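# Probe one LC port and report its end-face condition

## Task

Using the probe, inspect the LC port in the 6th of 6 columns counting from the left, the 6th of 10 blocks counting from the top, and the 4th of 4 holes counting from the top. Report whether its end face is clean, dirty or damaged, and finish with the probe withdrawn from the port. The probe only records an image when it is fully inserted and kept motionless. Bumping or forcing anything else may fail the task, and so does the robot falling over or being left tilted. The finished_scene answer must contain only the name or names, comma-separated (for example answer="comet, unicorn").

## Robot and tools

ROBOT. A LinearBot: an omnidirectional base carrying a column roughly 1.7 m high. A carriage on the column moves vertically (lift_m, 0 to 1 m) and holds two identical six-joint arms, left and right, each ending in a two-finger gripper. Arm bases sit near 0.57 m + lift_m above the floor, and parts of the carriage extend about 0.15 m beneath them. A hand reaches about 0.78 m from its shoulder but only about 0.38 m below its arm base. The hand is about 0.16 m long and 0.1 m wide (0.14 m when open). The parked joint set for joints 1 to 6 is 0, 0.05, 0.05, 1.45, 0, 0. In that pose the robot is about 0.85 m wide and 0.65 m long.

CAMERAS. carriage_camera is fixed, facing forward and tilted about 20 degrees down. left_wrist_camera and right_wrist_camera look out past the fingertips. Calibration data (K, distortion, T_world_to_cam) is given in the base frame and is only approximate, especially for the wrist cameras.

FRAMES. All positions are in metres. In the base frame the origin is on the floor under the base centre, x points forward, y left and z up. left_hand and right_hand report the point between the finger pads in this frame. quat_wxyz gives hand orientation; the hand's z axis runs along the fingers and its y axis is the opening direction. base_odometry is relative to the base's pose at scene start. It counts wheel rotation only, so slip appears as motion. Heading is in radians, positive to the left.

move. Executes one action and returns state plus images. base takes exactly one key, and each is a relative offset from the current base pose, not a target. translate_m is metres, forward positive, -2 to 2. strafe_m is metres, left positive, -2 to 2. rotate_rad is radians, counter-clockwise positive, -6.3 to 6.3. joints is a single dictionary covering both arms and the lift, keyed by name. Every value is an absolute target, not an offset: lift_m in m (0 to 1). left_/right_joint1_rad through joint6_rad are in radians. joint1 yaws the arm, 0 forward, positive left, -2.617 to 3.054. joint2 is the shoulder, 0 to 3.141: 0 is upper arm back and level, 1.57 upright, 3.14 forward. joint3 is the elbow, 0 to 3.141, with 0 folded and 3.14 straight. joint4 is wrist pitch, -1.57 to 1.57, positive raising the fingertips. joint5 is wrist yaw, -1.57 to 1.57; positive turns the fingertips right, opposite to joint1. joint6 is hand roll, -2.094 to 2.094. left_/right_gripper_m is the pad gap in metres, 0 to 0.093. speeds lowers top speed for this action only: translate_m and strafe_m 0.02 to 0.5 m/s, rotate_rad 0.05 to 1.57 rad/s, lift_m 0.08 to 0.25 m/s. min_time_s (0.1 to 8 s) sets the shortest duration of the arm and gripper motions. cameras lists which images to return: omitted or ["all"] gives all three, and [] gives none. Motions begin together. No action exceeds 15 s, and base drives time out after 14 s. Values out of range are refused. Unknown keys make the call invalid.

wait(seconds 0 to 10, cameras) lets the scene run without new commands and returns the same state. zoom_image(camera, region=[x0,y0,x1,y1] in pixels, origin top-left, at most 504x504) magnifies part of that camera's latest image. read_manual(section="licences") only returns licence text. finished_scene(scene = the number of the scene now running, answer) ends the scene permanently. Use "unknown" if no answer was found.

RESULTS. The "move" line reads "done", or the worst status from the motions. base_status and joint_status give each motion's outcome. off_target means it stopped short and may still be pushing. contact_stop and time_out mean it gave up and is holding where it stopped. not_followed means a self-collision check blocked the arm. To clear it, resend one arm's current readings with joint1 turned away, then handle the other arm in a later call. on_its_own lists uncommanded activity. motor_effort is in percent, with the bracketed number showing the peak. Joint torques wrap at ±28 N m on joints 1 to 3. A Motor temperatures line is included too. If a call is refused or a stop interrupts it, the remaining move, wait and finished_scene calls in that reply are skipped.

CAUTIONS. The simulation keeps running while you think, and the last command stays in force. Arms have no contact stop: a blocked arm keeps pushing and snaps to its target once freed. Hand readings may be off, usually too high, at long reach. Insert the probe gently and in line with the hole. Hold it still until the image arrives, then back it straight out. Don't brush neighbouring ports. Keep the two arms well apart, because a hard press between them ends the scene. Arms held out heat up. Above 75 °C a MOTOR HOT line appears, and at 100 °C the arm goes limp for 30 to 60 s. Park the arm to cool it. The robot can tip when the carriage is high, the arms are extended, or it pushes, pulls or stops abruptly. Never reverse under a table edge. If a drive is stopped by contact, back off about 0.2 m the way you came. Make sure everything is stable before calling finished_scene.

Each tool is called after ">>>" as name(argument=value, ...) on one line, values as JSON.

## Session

>>> move(cameras=["all"])

Scene clock: 0.00 s.
Joint torques (N m): no reading
Motor temperatures (°C): left_arm=[18 21 17 18 19 17 19] | right_arm=[21 22 20 20 18 19 21]
base_odometry: x=+0.000 y=+0.000 heading=+0.000
base_status: not commanded
joint_positions: lift_m=+0.254 left_joint1_rad=-0.576 left_joint2_rad=+1.220 left_joint3_rad=+0.844 left_joint4_rad=+0.549 left_joint5_rad=+0.198 left_joint6_rad=-0.034 left_gripper_m=+0.09396 right_joint1_rad=+0.482 right_joint2_rad=+1.279 right_joint3_rad=+0.806 right_joint4_rad=+0.441 right_joint5_rad=+0.472 right_joint6_rad=-0.013 right_gripper_m=+0.04579
joint_status: not commanded
motor_effort: lift_m=+35 drive_wheels=-1
left_hand: x=+0.5574 y=+0.0634 z=+1.1942 quat_wxyz=(+0.708, +0.244, +0.597, -0.289) (m; base frame)
right_hand: x=+0.6304 y=-0.1955 z=+1.1265 quat_wxyz=(+0.697, -0.014, +0.717, -0.006) (m; base frame)
pictures: carriage_camera, left_wrist_camera, right_wrist_camera
camera_calibration:
left_wrist_camera: T_world_to_cam=[[-0.735081, -0.67789, -0.0109796, 0.459551], [-0.296706, 0.336215, -0.893826, 1.21694], [0.609607, -0.653777, -0.44828, 0.358833], [0, 0, 0, 1]] pos_world=[0.480132, 0.136969, 1.25363]
right_wrist_camera: T_world_to_cam=[[0.0104576, -0.998898, 0.045764, -0.257151], [-0.574815, -0.0434542, -0.817129, 1.28764], [0.818216, -0.0177606, -0.574636, 0.251167], [0, 0, 0, 1]] pos_world=[0.537334, -0.196454, 1.20826]

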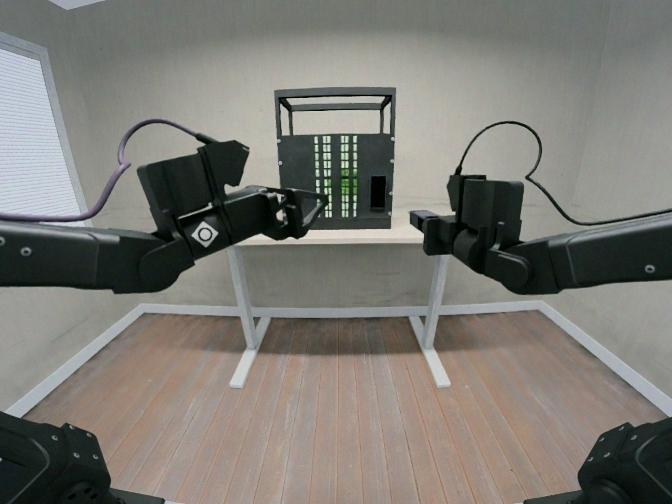

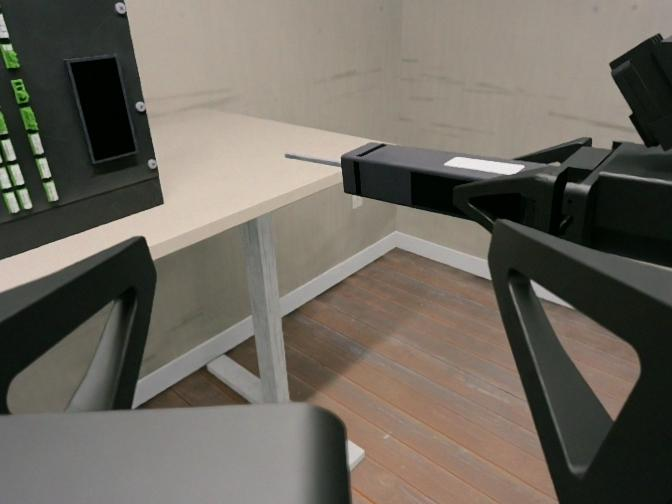

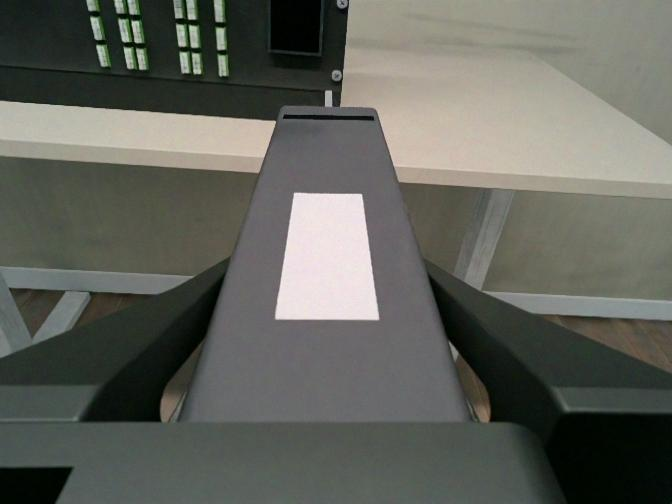

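>>> zoom_image(camera="right_wrist_camera", region=[60, 0, 350, 130])

>>> zoom_image(camera="carriage_camera", region=[265, 80, 405, 240])

>>> zoom_image(camera="left_wrist_camera", region=[0, 0, 370, 270])

Scaled by 1.738.

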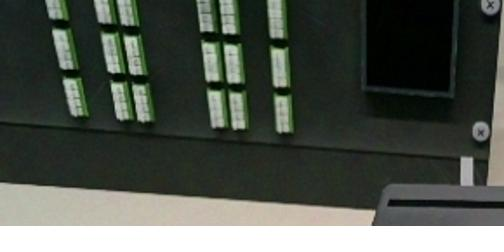

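Scaled by 3.150.

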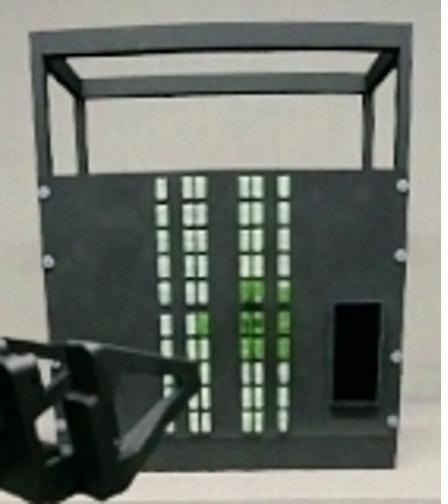

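Scaled by 1.362.

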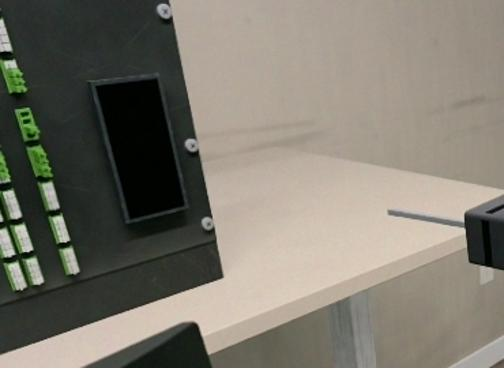

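>>> zoom_image(camera="carriage_camera", region=[268, 80, 328, 140])

>>> zoom_image(camera="carriage_camera", region=[345, 80, 405, 140])

>>> zoom_image(camera="carriage_camera", region=[345, 180, 405, 240])

>>> zoom_image(camera="carriage_camera", region=[285, 180, 345, 240])

Scaled by 8.400.

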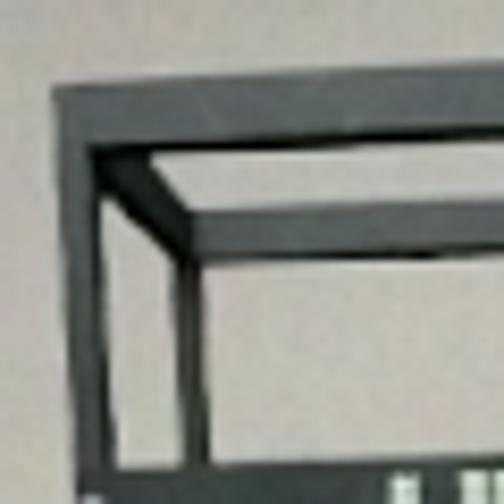

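Scaled by 8.400.

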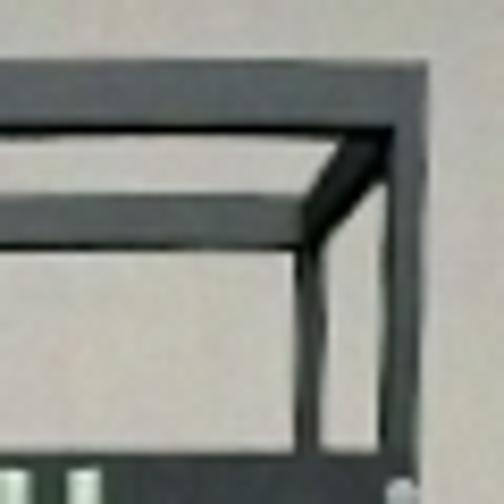

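Scaled by 8.400.

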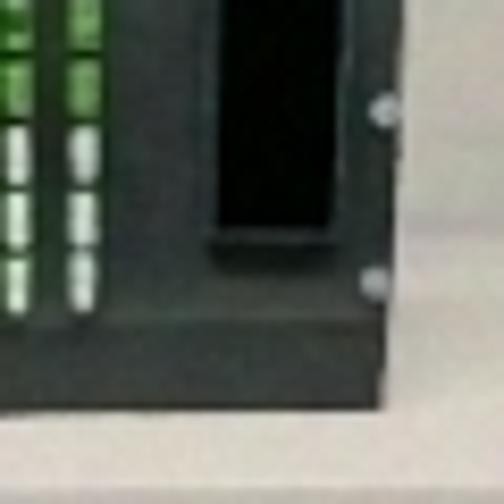

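Scaled by 8.400.

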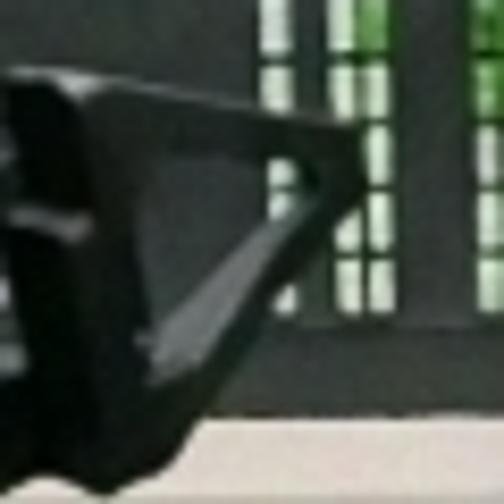

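>>> zoom_image(camera="right_wrist_camera", region=[260, 180, 400, 340])

>>> zoom_image(camera="right_wrist_camera", region=[270, 85, 390, 135])

>>> zoom_image(camera="right_wrist_camera", region=[312, 80, 346, 114])

>>> zoom_image(camera="right_wrist_camera", region=[0, 50, 120, 170])

>>> zoom_image(camera="right_wrist_camera", region=[240, 0, 360, 120])

Scaled by 3.150.

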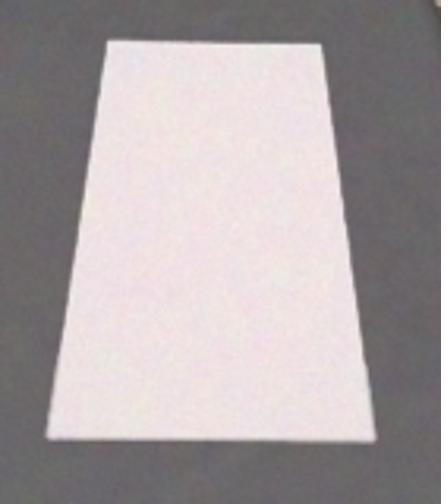

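Scaled by 4.200.

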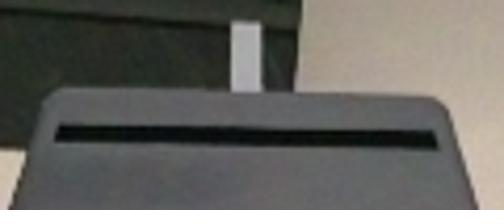

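Scaled by 14.824.

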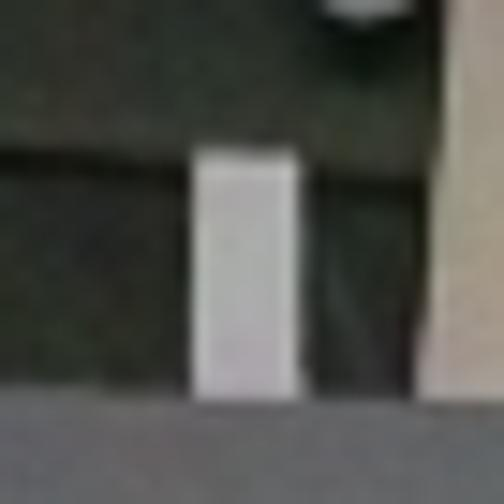

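Scaled by 4.200.

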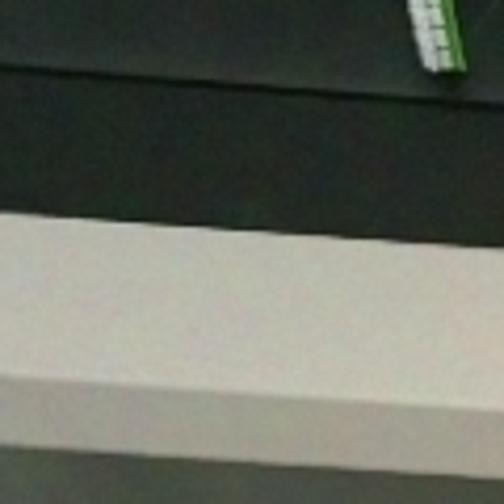

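Scaled by 4.200.

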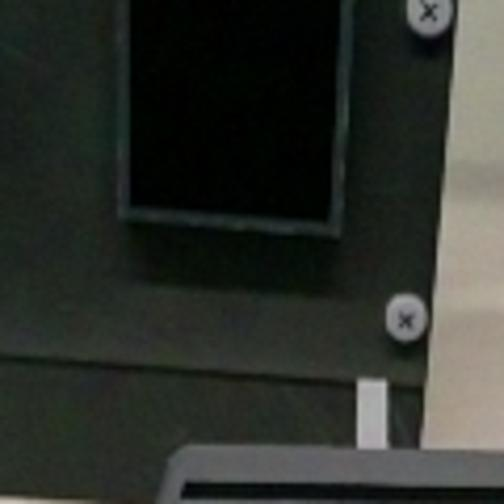

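>>> move(base={"strafe_m": 0.145}, joints={"lift_m": 0.2774, "right_joint4_rad": 0.5835, "right_joint5_rad": 0.5025, "right_joint6_rad": 0.0425}, speeds={"strafe_m": 0.15}, min_time_s=1.0, cameras=[])

>>> move(base={"translate_m": 0.22}, speeds={"translate_m": 0.15}, cameras=[])

>>> wait(seconds=0.6, cameras=["all"])

Scene clock: 80.87 s.
Joint torques (N m): left_arm=[0.18 -4.07 6.41 2.11 -0.06 -0.08] | right_arm=[-0.49 -5.04 6.87 3.02 0.1 0.15]
Motor temperatures (°C): left_arm=[18 23 25 27 19 17 19] | right_arm=[21 24 26 31 18 19 23]
move: off_target
base_odometry: x=+0.000 y=+0.145 heading=+0.000
base_status: done
joint_positions: lift_m=+0.277 left_joint1_rad=-0.576 left_joint2_rad=+1.220 left_joint3_rad=+0.844 left_joint4_rad=+0.553 left_joint5_rad=+0.198 left_joint6_rad=-0.034 left_gripper_m=+0.09396 right_joint1_rad=+0.482 right_joint2_rad=+1.283 right_joint3_rad=+0.797 right_joint4_rad=+0.497 right_joint5_rad=+0.491 right_joint6_rad=+0.035 right_gripper_m=+0.04579
joint_status: right_joint4_rad off_target (ended at +0.497, target +0.584); the others done
motor_effort: lift_m=+36(45) drive_wheels=-2(9)
left_hand: x=+0.5573 y=+0.0635 z=+1.2183 quat_wxyz=(+0.709, +0.244, +0.595, -0.290) (m; base frame)
right_hand: x=+0.6307 y=-0.1987 z=+1.1556 quat_wxyz=(+0.710, +0.017, +0.704, +0.011) (m; base frame)
pictures: none
No camera images: "cameras" was empty.

Scene clock: 83.33 s.
Joint torques (N m): left_arm=[0.21 -4.11 6.43 2.11 -0.05 -0.08] | right_arm=[-0.39 -5.03 6.89 2.93 0.11 0.15]
Motor temperatures (°C): left_arm=[18 23 25 27 19 17 19] | right_arm=[21 25 26 32 18 19 23]
move: done
base_odometry: x=+0.220 y=+0.145 heading=+0.001
base_status: done
joint_positions: lift_m=+0.277 left_joint1_rad=-0.576 left_joint2_rad=+1.220 left_joint3_rad=+0.844 left_joint4_rad=+0.553 left_joint5_rad=+0.198 left_joint6_rad=-0.034 left_gripper_m=+0.09396 right_joint1_rad=+0.482 right_joint2_rad=+1.283 right_joint3_rad=+0.797 right_joint4_rad=+0.504 right_joint5_rad=+0.493 right_joint6_rad=+0.035 right_gripper_m=+0.04579
joint_status: not commanded
motor_effort: lift_m=+36(38) drive_wheels=-5(12)
left_hand: x=+0.5572 y=+0.0634 z=+1.2183 quat_wxyz=(+0.709, +0.244, +0.595, -0.290) (m; base frame)
right_hand: x=+0.6307 y=-0.1991 z=+1.1573 quat_wxyz=(+0.713, +0.019, +0.701, +0.012) (m; base frame)
pictures: none
No camera images: "cameras" was empty.

Scene clock: 83.93 s.
Joint torques (N m): left_arm=[0.21 -3.96 6.42 2.11 -0.06 -0.08] | right_arm=[-0.36 -4.96 6.89 2.93 0.11 0.15]
Motor temperatures (°C): left_arm=[18 23 25 27 19 17 19] | right_arm=[21 25 26 32 18 19 23]
base_odometry: x=+0.220 y=+0.145 heading=+0.001
base_status: done
joint_positions: lift_m=+0.277 left_joint1_rad=-0.576 left_joint2_rad=+1.220 left_joint3_rad=+0.844 left_joint4_rad=+0.553 left_joint5_rad=+0.198 left_joint6_rad=-0.034 left_gripper_m=+0.09396 right_joint1_rad=+0.482 right_joint2_rad=+1.283 right_joint3_rad=+0.797 right_joint4_rad=+0.504 right_joint5_rad=+0.493 right_joint6_rad=+0.035 right_gripper_m=+0.04579
joint_status: not commanded
motor_effort: lift_m=+36(38) drive_wheels=-5(12)
left_hand: x=+0.5572 y=+0.0634 z=+1.2183 quat_wxyz=(+0.709, +0.244, +0.595, -0.290) (m; base frame)
right_hand: x=+0.6307 y=-0.1991 z=+1.1573 quat_wxyz=(+0.713, +0.019, +0.701, +0.012) (m; base frame)
wait: 0.60 s; at rest by 0.27 s
pictures: carriage_camera, left_wrist_camera, right_wrist_camera
camera_calibration:
carriage_camera: T_world_to_cam=[[0.0152616, -0.999778, -0.0145536, 0.0193149], [-0.351173, 0.00826853, -0.936274, 1.23778], [0.936186, 0.0193999, -0.350969, 0.309119], [0, 0, 0, 1]] pos_world=[0.144988, 0.0030791, 1.26768]
left_wrist_camera: T_world_to_cam=[[-0.735316, -0.677616, -0.0121418, 0.461208], [-0.293091, 0.334099, -0.89581, 1.23885], [0.611072, -0.655145, -0.444271, 0.364113], [0, 0, 0, 1]] pos_world=[0.47973, 0.13717, 1.27714]
right_wrist_camera: T_world_to_cam=[[-0.0119668, -0.9996, -0.0256287, -0.165479], [-0.53903, 0.0280365, -0.84182, 1.33309], [0.842201, 0.00374075, -0.53915, 0.21662], [0, 0, 0, 1]] pos_world=[0.534157, -0.203598, 1.23477]

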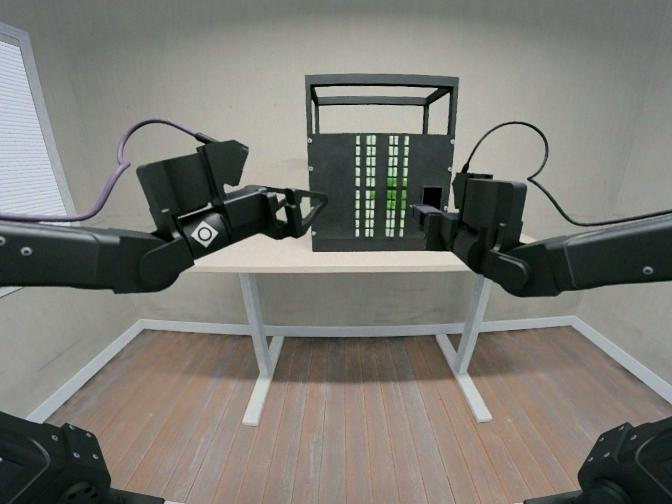

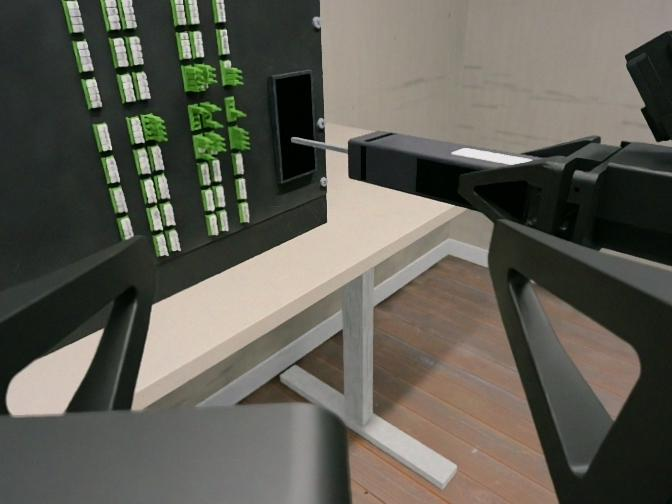

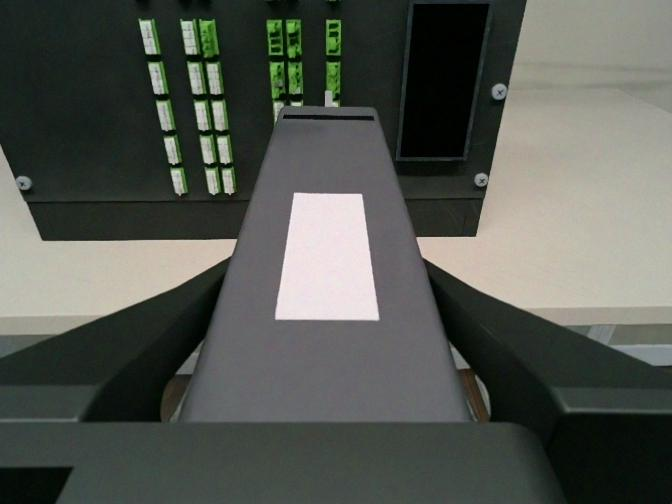

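>>> zoom_image(camera="right_wrist_camera", region=[20, 190, 90, 250])

>>> zoom_image(camera="right_wrist_camera", region=[430, 140, 520, 240])

>>> zoom_image(camera="right_wrist_camera", region=[395, 0, 505, 60])

>>> zoom_image(camera="right_wrist_camera", region=[390, 120, 480, 180])

>>> zoom_image(camera="right_wrist_camera", region=[310, 70, 352, 112])

>>> zoom_image(camera="right_wrist_camera", region=[130, 10, 350, 70])

Scaled by 7.200.

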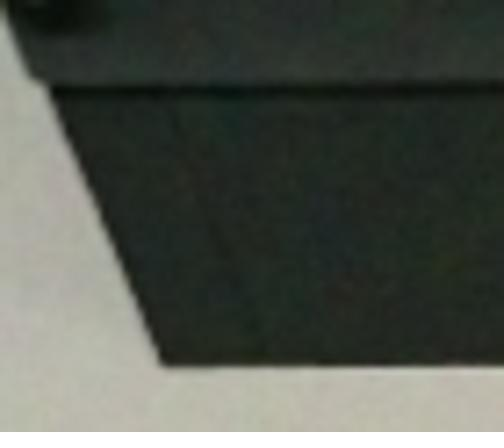

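Scaled by 5.040.

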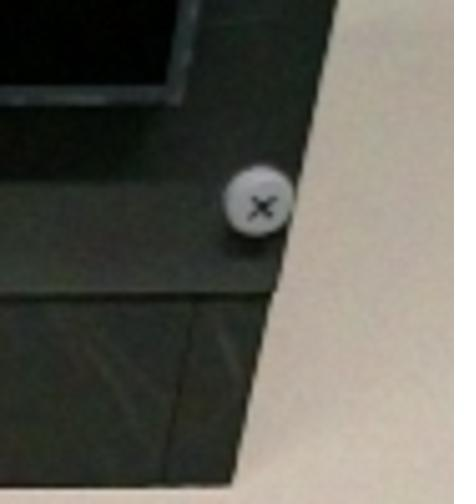

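Scaled by 4.582.

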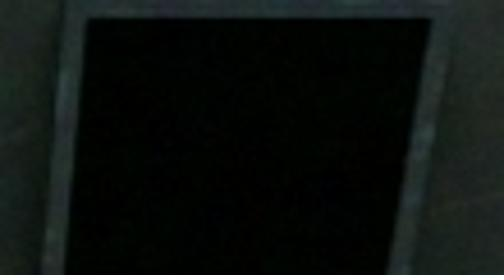

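Scaled by 5.600.

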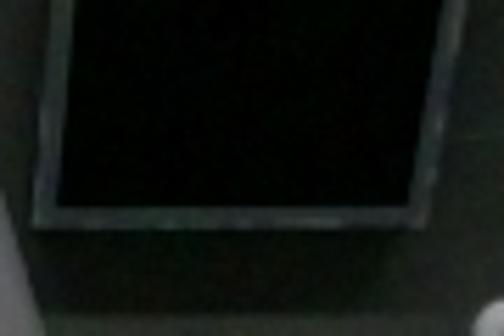

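Scaled by 12.000.

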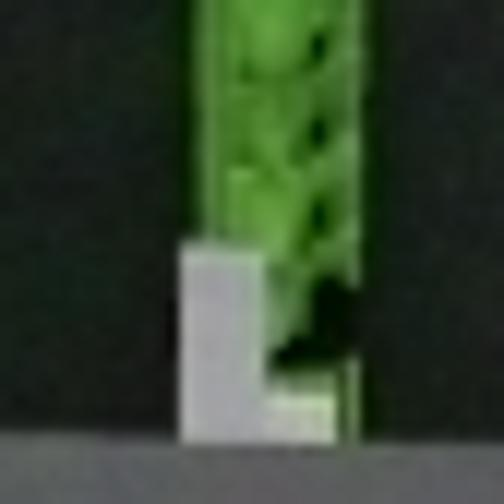

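Scaled by 2.291.

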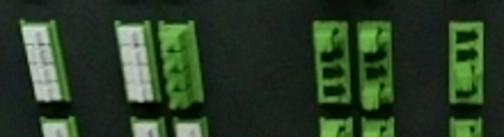

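>>> zoom_image(camera="right_wrist_camera", region=[313, 15, 353, 60])

Scaled by 11.200.

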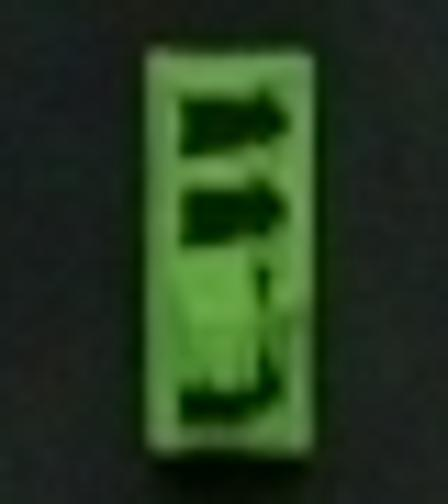

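>>> zoom_image(camera="left_wrist_camera", region=[200, 80, 310, 190])

Scaled by 4.582.

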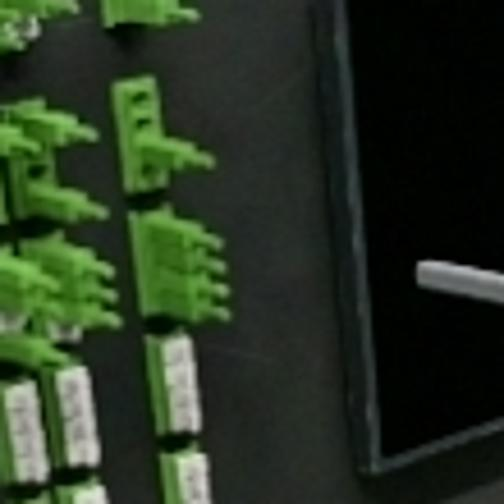

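>>> move(base={"strafe_m": -0.0075}, joints={"lift_m": 0.2795, "right_joint4_rad": 0.6035, "right_joint5_rad": 0.4695, "right_joint6_rad": 0.003}, speeds={"strafe_m": 0.05}, min_time_s=0.5, cameras=[])

>>> move(base={"translate_m": 0.05}, speeds={"translate_m": 0.08}, cameras=[])

>>> wait(seconds=0.6, cameras=["left_wrist_camera", "right_wrist_camera"])

>>> zoom_image(camera="right_wrist_camera", region=[310, 55, 350, 105])

>>> zoom_image(camera="left_wrist_camera", region=[230, 90, 310, 170])

Scene clock: 144.20 s.
Joint torques (N m): left_arm=[0.27 -4.03 6.42 2.09 -0.06 -0.08] | right_arm=[-0.25 -5.04 6.87 3.03 -0.11 0.02]
Motor temperatures (°C): left_arm=[18 23 27 28 19 17 19] | right_arm=[21 26 27 39 18 19 23]
move: off_target
base_odometry: x=+0.220 y=+0.138 heading=+0.001
base_status: done
joint_positions: lift_m=+0.279 left_joint1_rad=-0.577 left_joint2_rad=+1.220 left_joint3_rad=+0.844 left_joint4_rad=+0.555 left_joint5_rad=+0.198 left_joint6_rad=-0.034 left_gripper_m=+0.09396 right_joint1_rad=+0.481 right_joint2_rad=+1.284 right_joint3_rad=+0.797 right_joint4_rad=+0.517 right_joint5_rad=+0.481 right_joint6_rad=+0.011 right_gripper_m=+0.04579
joint_status: right_joint4_rad off_target (ended at +0.517, target +0.604); the others done
motor_effort: lift_m=+38(45) drive_wheels=+5(9)
left_hand: x=+0.5570 y=+0.0633 z=+1.2207 quat_wxyz=(+0.709, +0.244, +0.594, -0.290) (m; base frame)
right_hand: x=+0.6309 y=-0.1973 z=+1.1618 quat_wxyz=(+0.716, +0.009, +0.698, +0.009) (m; base frame)
pictures: none
No camera images: "cameras" was empty.

Scene clock: 145.43 s.
Joint torques (N m): left_arm=[0.28 -4.03 6.43 2.09 -0.06 -0.08] | right_arm=[-0.1 -5.12 6.93 2.92 -0.09 0.01]
Motor temperatures (°C): left_arm=[18 23 27 28 19 17 19] | right_arm=[21 26 27 39 18 19 23]
move: done
base_odometry: x=+0.270 y=+0.138 heading=+0.001
base_status: done
joint_positions: lift_m=+0.279 left_joint1_rad=-0.577 left_joint2_rad=+1.220 left_joint3_rad=+0.844 left_joint4_rad=+0.555 left_joint5_rad=+0.198 left_joint6_rad=-0.034 left_gripper_m=+0.09396 right_joint1_rad=+0.481 right_joint2_rad=+1.284 right_joint3_rad=+0.797 right_joint4_rad=+0.523 right_joint5_rad=+0.478 right_joint6_rad=+0.010 right_gripper_m=+0.04579
joint_status: not commanded
motor_effort: lift_m=+36(39) drive_wheels=-5(12)
left_hand: x=+0.5570 y=+0.0633 z=+1.2207 quat_wxyz=(+0.709, +0.244, +0.594, -0.290) (m; base frame)
right_hand: x=+0.6308 y=-0.1968 z=+1.1632 quat_wxyz=(+0.718, +0.008, +0.696, +0.011) (m; base frame)
pictures: none
No camera images: "cameras" was empty.

Scene clock: 146.03 s.
Joint torques (N m): left_arm=[0.25 -3.96 6.43 2.1 -0.06 -0.08] | right_arm=[-0.29 -5.14 6.86 2.99 -0.1 0.01]
Motor temperatures (°C): left_arm=[18 23 27 28 19 17 19] | right_arm=[21 26 27 39 18 19 23]
base_odometry: x=+0.270 y=+0.138 heading=+0.001
base_status: done
joint_positions: lift_m=+0.279 left_joint1_rad=-0.577 left_joint2_rad=+1.220 left_joint3_rad=+0.844 left_joint4_rad=+0.555 left_joint5_rad=+0.198 left_joint6_rad=-0.034 left_gripper_m=+0.09396 right_joint1_rad=+0.481 right_joint2_rad=+1.284 right_joint3_rad=+0.797 right_joint4_rad=+0.524 right_joint5_rad=+0.478 right_joint6_rad=+0.010 right_gripper_m=+0.04579
joint_status: not commanded
motor_effort: lift_m=+38(39) drive_wheels=-5(12)
left_hand: x=+0.5570 y=+0.0633 z=+1.2207 quat_wxyz=(+0.709, +0.244, +0.594, -0.290) (m; base frame)
right_hand: x=+0.6308 y=-0.1968 z=+1.1635 quat_wxyz=(+0.718, +0.008, +0.695, +0.011) (m; base frame)
wait: 0.60 s; at rest by 0.27 s
pictures: left_wrist_camera, right_wrist_camera
camera_calibration:
left_wrist_camera: T_world_to_cam=[[-0.735792, -0.677091, -0.0125496, 0.461623], [-0.291702, 0.333607, -0.896446, 1.24098], [0.611163, -0.655938, -0.442974, 0.363617], [0, 0, 0, 1]] pos_world=[0.479427, 0.13707, 1.27934]
right_wrist_camera: T_world_to_cam=[[0.00177083, -0.999961, -0.00862694, -0.191568], [-0.524915, 0.00641336, -0.85113, 1.33602], [0.851153, 0.00603562, -0.524883, 0.198077], [0, 0, 0, 1]] pos_world=[0.533044, -0.201325, 1.23944]

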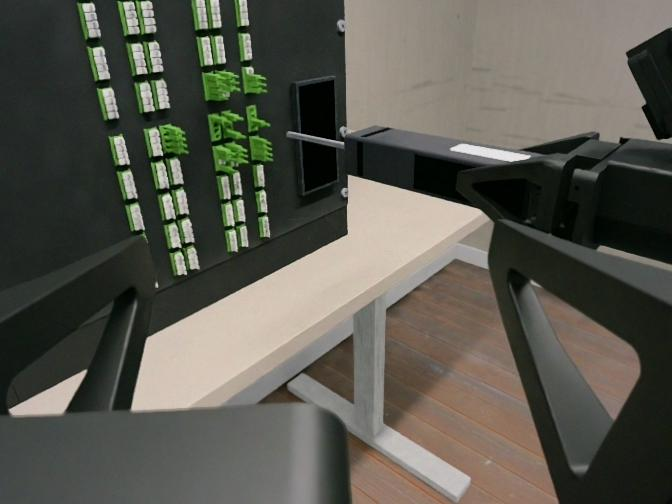

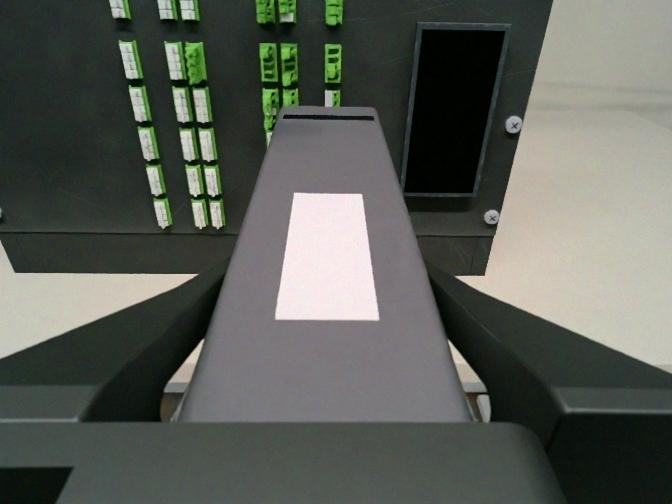

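Scaled by 10.080.

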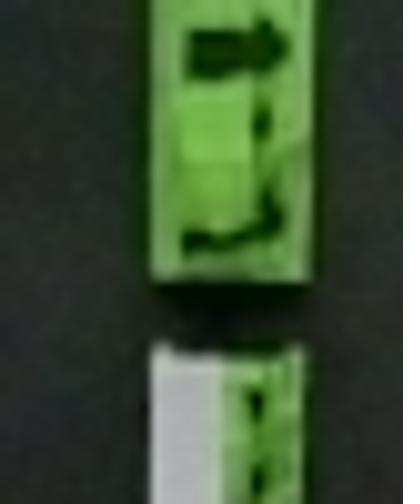

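Scaled by 6.300.

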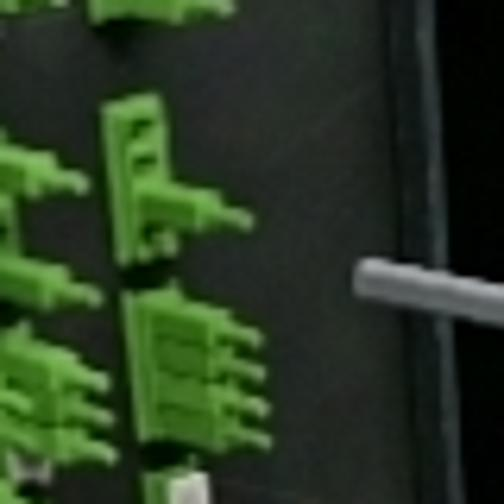

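>>> zoom_image(camera="right_wrist_camera", region=[0, 210, 80, 290])

>>> zoom_image(camera="right_wrist_camera", region=[430, 180, 530, 280])

>>> zoom_image(camera="right_wrist_camera", region=[400, 10, 520, 70])

>>> zoom_image(camera="right_wrist_camera", region=[100, 30, 350, 90])

Scaled by 6.300.

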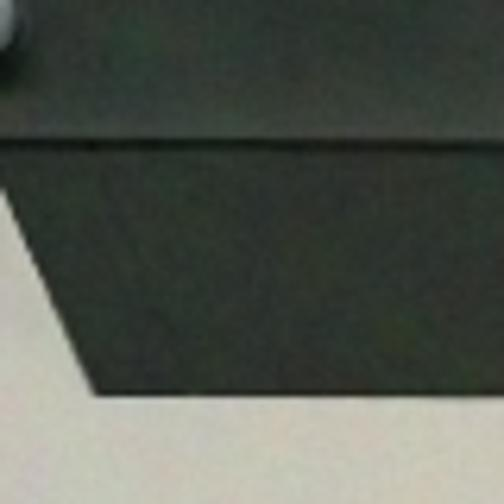

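Scaled by 5.040.

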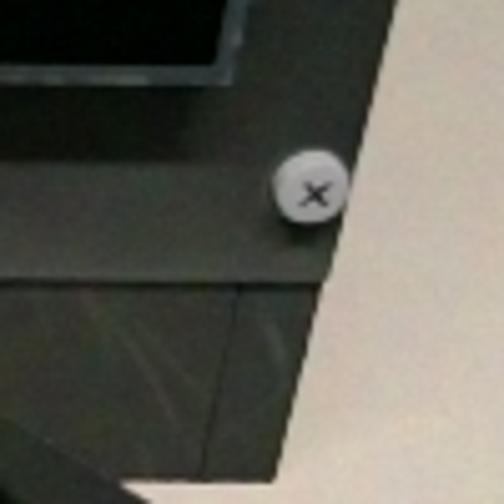

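Scaled by 4.200.

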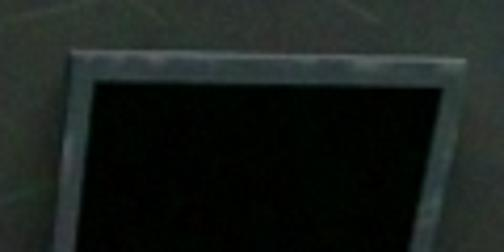

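Scaled by 2.016.

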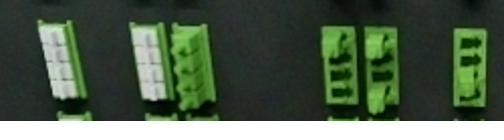

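>>> move(joints={"right_joint2_rad": 1.234, "right_joint3_rad": 0.787, "right_joint5_rad": 0.494}, min_time_s=0.8, cameras=[])

>>> move(joints={"right_joint2_rad": 1.2772, "right_joint3_rad": 0.8473}, min_time_s=0.8, cameras=[])

>>> move(base={"translate_m": 0.0445}, speeds={"translate_m": 0.08}, cameras=[])

>>> wait(seconds=0.6, cameras=["left_wrist_camera", "right_wrist_camera"])

>>> zoom_image(camera="right_wrist_camera", region=[316, 78, 344, 106])

>>> zoom_image(camera="left_wrist_camera", region=[250, 100, 310, 160])

Scene clock: 198.07 s.
Joint torques (N m): left_arm=[0.27 -4.04 6.42 2.09 -0.06 -0.08] | right_arm=[-0.28 -6.79 6.22 2.94 0.11 0.01]
Motor temperatures (°C): left_arm=[18 23 28 30 19 17 19] | right_arm=[21 26 28 45 18 19 23]
move: done
base_odometry: x=+0.270 y=+0.138 heading=+0.001
base_status: not commanded
joint_positions: lift_m=+0.279 left_joint1_rad=-0.577 left_joint2_rad=+1.220 left_joint3_rad=+0.844 left_joint4_rad=+0.555 left_joint5_rad=+0.198 left_joint6_rad=-0.034 left_gripper_m=+0.09396 right_joint1_rad=+0.481 right_joint2_rad=+1.266 right_joint3_rad=+0.782 right_joint4_rad=+0.525 right_joint5_rad=+0.482 right_joint6_rad=+0.010 right_gripper_m=+0.04579
joint_status: all done
motor_effort: lift_m=+38(40) drive_wheels=-5(5)
left_hand: x=+0.5570 y=+0.0633 z=+1.2207 quat_wxyz=(+0.709, +0.244, +0.594, -0.290) (m; base frame)
right_hand: x=+0.6269 y=-0.1994 z=+1.1641 quat_wxyz=(+0.720, +0.010, +0.694, +0.010) (m; base frame)
pictures: none
No camera images: "cameras" was empty.

Scene clock: 199.17 s.
Joint torques (N m): left_arm=[0.25 -4.04 6.42 2.09 -0.06 -0.08] | right_arm=[-0.29 -4.48 9.63 2.94 0.12 0.01]
Motor temperatures (°C): left_arm=[18 23 28 30 19 17 19] | right_arm=[21 26 28 45 18 19 23]
move: done
base_odometry: x=+0.270 y=+0.138 heading=+0.001
base_status: not commanded
joint_positions: lift_m=+0.279 left_joint1_rad=-0.577 left_joint2_rad=+1.220 left_joint3_rad=+0.844 left_joint4_rad=+0.555 left_joint5_rad=+0.198 left_joint6_rad=-0.034 left_gripper_m=+0.09396 right_joint1_rad=+0.481 right_joint2_rad=+1.282 right_joint3_rad=+0.800 right_joint4_rad=+0.525 right_joint5_rad=+0.483 right_joint6_rad=+0.010 right_gripper_m=+0.04579
joint_status: all done
motor_effort: lift_m=+37(39) drive_wheels=-5(5)
left_hand: x=+0.5570 y=+0.0633 z=+1.2207 quat_wxyz=(+0.709, +0.244, +0.594, -0.290) (m; base frame)
right_hand: x=+0.6307 y=-0.1976 z=+1.1659 quat_wxyz=(+0.720, +0.011, +0.694, +0.010) (m; base frame)
pictures: none
No camera images: "cameras" was empty.

Scene clock: 200.40 s.
Joint torques (N m): left_arm=[0.32 -3.88 6.24 2.1 -0.06 -0.08] | right_arm=[-3.02 -1.02 9.68 3.37 -0.36 0.02]
Motor temperatures (°C): left_arm=[18 23 28 30 19 17 19] | right_arm=[21 26 29 45 18 19 23]
move: done
base_odometry: x=+0.314 y=+0.138 heading=+0.000
base_status: done
joint_positions: lift_m=+0.279 left_joint1_rad=-0.577 left_joint2_rad=+1.220 left_joint3_rad=+0.844 left_joint4_rad=+0.555 left_joint5_rad=+0.198 left_joint6_rad=-0.034 left_gripper_m=+0.09396 right_joint1_rad=+0.510 right_joint2_rad=+1.246 right_joint3_rad=+0.800 right_joint4_rad=+0.480 right_joint5_rad=+0.528 right_joint6_rad=+0.009 right_gripper_m=+0.04579
joint_status: not commanded
motor_effort: lift_m=+37(40) drive_wheels=+9(13)
left_hand: x=+0.5568 y=+0.0630 z=+1.2207 quat_wxyz=(+0.709, +0.244, +0.594, -0.290) (m; base frame)
right_hand: x=+0.6210 y=-0.1975 z=+1.1700 quat_wxyz=(+0.718, +0.016, +0.696, +0.003) (m; base frame)
pictures: none
No camera images: "cameras" was empty.

Scene clock: 201.00 s.
Joint torques (N m): left_arm=[0.29 -4 6.42 2.1 -0.06 -0.08] | right_arm=[-2.99 -1.05 9.68 3.37 -0.36 0.02]
Motor temperatures (°C): left_arm=[18 23 28 30 19 17 19] | right_arm=[21 26 29 45 18 19 23]
base_odometry: x=+0.314 y=+0.138 heading=+0.000
base_status: done
joint_positions: lift_m=+0.279 left_joint1_rad=-0.577 left_joint2_rad=+1.220 left_joint3_rad=+0.844 left_joint4_rad=+0.555 left_joint5_rad=+0.198 left_joint6_rad=-0.034 left_gripper_m=+0.09396 right_joint1_rad=+0.510 right_joint2_rad=+1.246 right_joint3_rad=+0.800 right_joint4_rad=+0.480 right_joint5_rad=+0.528 right_joint6_rad=+0.009 right_gripper_m=+0.04579
joint_status: not commanded
motor_effort: lift_m=+39(40) drive_wheels=+9(13)
left_hand: x=+0.5568 y=+0.0630 z=+1.2207 quat_wxyz=(+0.709, +0.244, +0.594, -0.290) (m; base frame)
right_hand: x=+0.6210 y=-0.1975 z=+1.1700 quat_wxyz=(+0.718, +0.016, +0.696, +0.003) (m; base frame)
wait: 0.60 s; at rest by 0.27 s
pictures: left_wrist_camera, right_wrist_camera
camera_calibration:
left_wrist_camera: T_world_to_cam=[[-0.736348, -0.676486, -0.0126143, 0.461678], [-0.291382, 0.333882, -0.896448, 1.24083], [0.610646, -0.656422, -0.442969, 0.363854], [0, 0, 0, 1]] pos_world=[0.479325, 0.13687, 1.27934]
right_wrist_camera: T_world_to_cam=[[-0.0199486, -0.999766, -0.00832698, -0.178999], [-0.527067, 0.0175933, -0.849642, 1.33824], [0.84959, -0.0125603, -0.527295, 0.209953], [0, 0, 0, 1]] pos_world=[0.523397, -0.199864, 1.24624]

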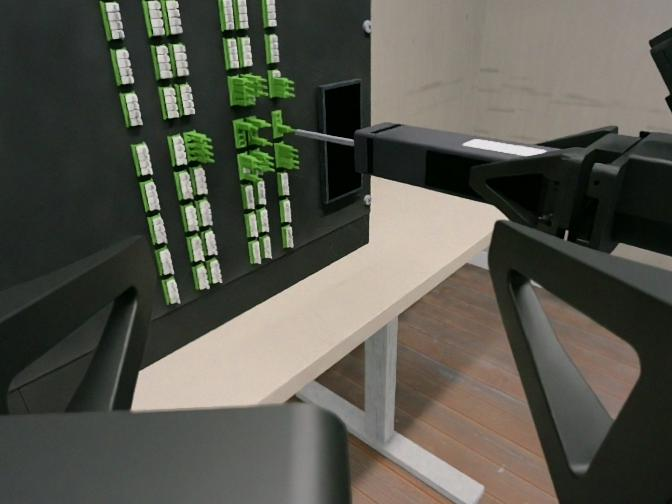

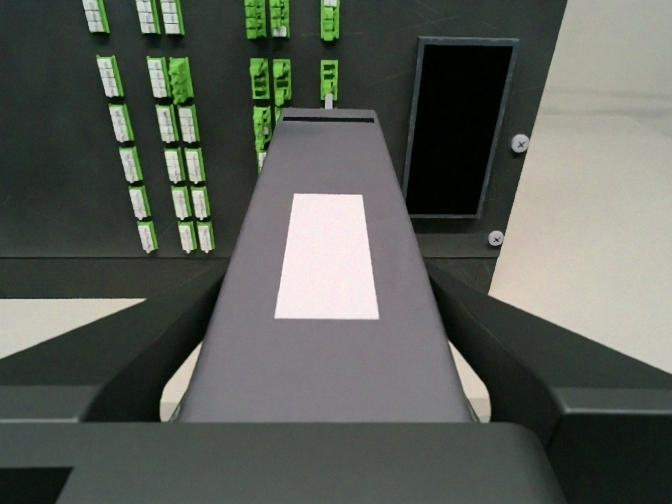

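Scaled by 18.000.

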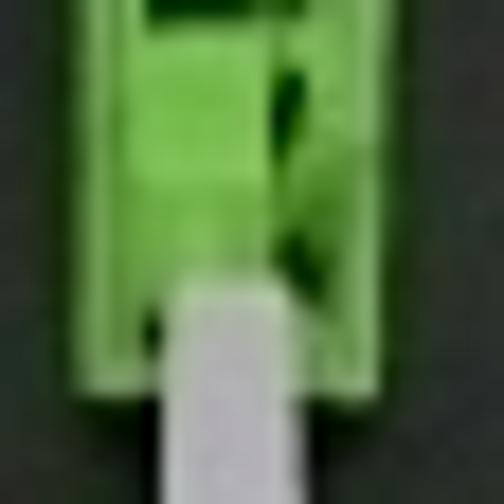

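Scaled by 8.400.

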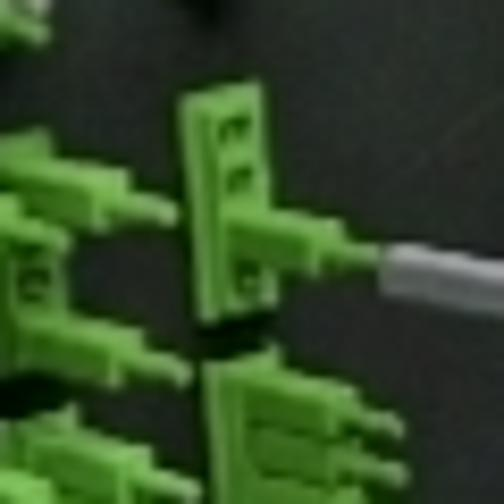

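>>> move(base={"translate_m": -0.03}, speeds={"translate_m": 0.05}, cameras=[])

>>> wait(seconds=0.6, cameras=["left_wrist_camera", "right_wrist_camera"])

>>> zoom_image(camera="right_wrist_camera", region=[310, 50, 350, 100])

>>> zoom_image(camera="left_wrist_camera", region=[240, 90, 310, 160])

Scene clock: 212.37 s.
Joint torques (N m): left_arm=[0.34 -3.95 6.42 2.1 -0.06 -0.08] | right_arm=[-0.98 -4.72 9.68 2.96 -0.11 0.02]
Motor temperatures (°C): left_arm=[18 23 28 30 19 17 19] | right_arm=[21 25 31 47 18 19 24]
move: done
base_odometry: x=+0.284 y=+0.138 heading=+0.000
base_status: done
joint_positions: lift_m=+0.279 left_joint1_rad=-0.577 left_joint2_rad=+1.220 left_joint3_rad=+0.844 left_joint4_rad=+0.555 left_joint5_rad=+0.198 left_joint6_rad=-0.034 left_gripper_m=+0.09396 right_joint1_rad=+0.488 right_joint2_rad=+1.285 right_joint3_rad=+0.801 right_joint4_rad=+0.521 right_joint5_rad=+0.505 right_joint6_rad=+0.009 right_gripper_m=+0.04579
joint_status: not commanded
on_its_own: right_joint4_rad moved +0.040 toward your old target +0.604
motor_effort: lift_m=+37(40) drive_wheels=+1(8)
left_hand: x=+0.5569 y=+0.0631 z=+1.2207 quat_wxyz=(+0.709, +0.244, +0.594, -0.290) (m; base frame)
right_hand: x=+0.6304 y=-0.1984 z=+1.1641 quat_wxyz=(+0.718, +0.015, +0.696, +0.003) (m; base frame)
pictures: none
No camera images: "cameras" was empty.

Scene clock: 212.97 s.
Joint torques (N m): left_arm=[0.29 -4.04 6.42 2.1 -0.06 -0.08] | right_arm=[-0.95 -4.77 9.55 2.93 -0.12 0.02]
Motor temperatures (°C): left_arm=[18 23 28 30 19 17 19] | right_arm=[21 25 31 47 18 19 24]
base_odometry: x=+0.284 y=+0.138 heading=+0.000
base_status: done
joint_positions: lift_m=+0.279 left_joint1_rad=-0.577 left_joint2_rad=+1.220 left_joint3_rad=+0.844 left_joint4_rad=+0.555 left_joint5_rad=+0.198 left_joint6_rad=-0.034 left_gripper_m=+0.09396 right_joint1_rad=+0.488 right_joint2_rad=+1.285 right_joint3_rad=+0.801 right_joint4_rad=+0.522 right_joint5_rad=+0.505 right_joint6_rad=+0.009 right_gripper_m=+0.04579
joint_status: not commanded
motor_effort: lift_m=+37(40) drive_wheels=+1(8)
left_hand: x=+0.5569 y=+0.0631 z=+1.2207 quat_wxyz=(+0.709, +0.244, +0.594, -0.290) (m; base frame)
right_hand: x=+0.6304 y=-0.1984 z=+1.1643 quat_wxyz=(+0.719, +0.015, +0.695, +0.004) (m; base frame)
wait: 0.60 s; at rest by 0.27 s
pictures: left_wrist_camera, right_wrist_camera
camera_calibration:
left_wrist_camera: T_world_to_cam=[[-0.736092, -0.676763, -0.0126439, 0.461774], [-0.29151, 0.333813, -0.896432, 1.24088], [0.610893, -0.656171, -0.443001, 0.363746], [0, 0, 0, 1]] pos_world=[0.479426, 0.13697, 1.27934]
right_wrist_camera: T_world_to_cam=[[-0.0180409, -0.999797, -0.00893789, -0.180329], [-0.524775, 0.0170776, -0.85107, 1.33841], [0.85105, -0.0106637, -0.524976, 0.195775], [0, 0, 0, 1]] pos_world=[0.532494, -0.201062, 1.24024]

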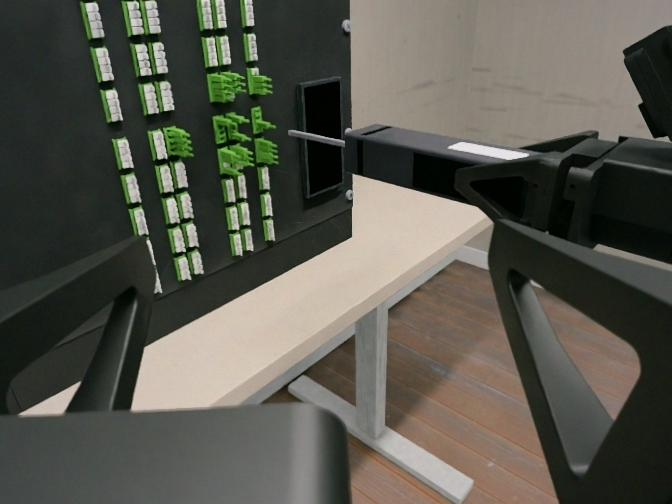

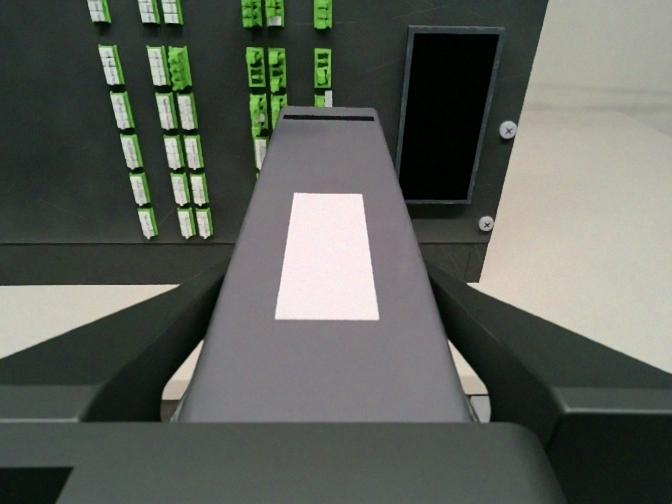

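Scaled by 10.080.

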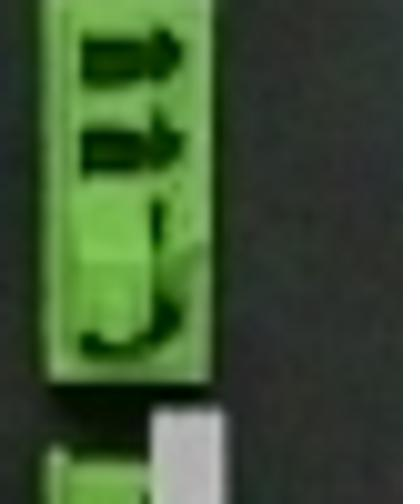

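Scaled by 7.200.

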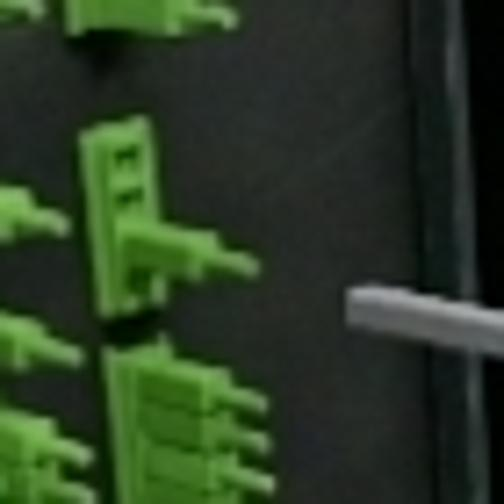

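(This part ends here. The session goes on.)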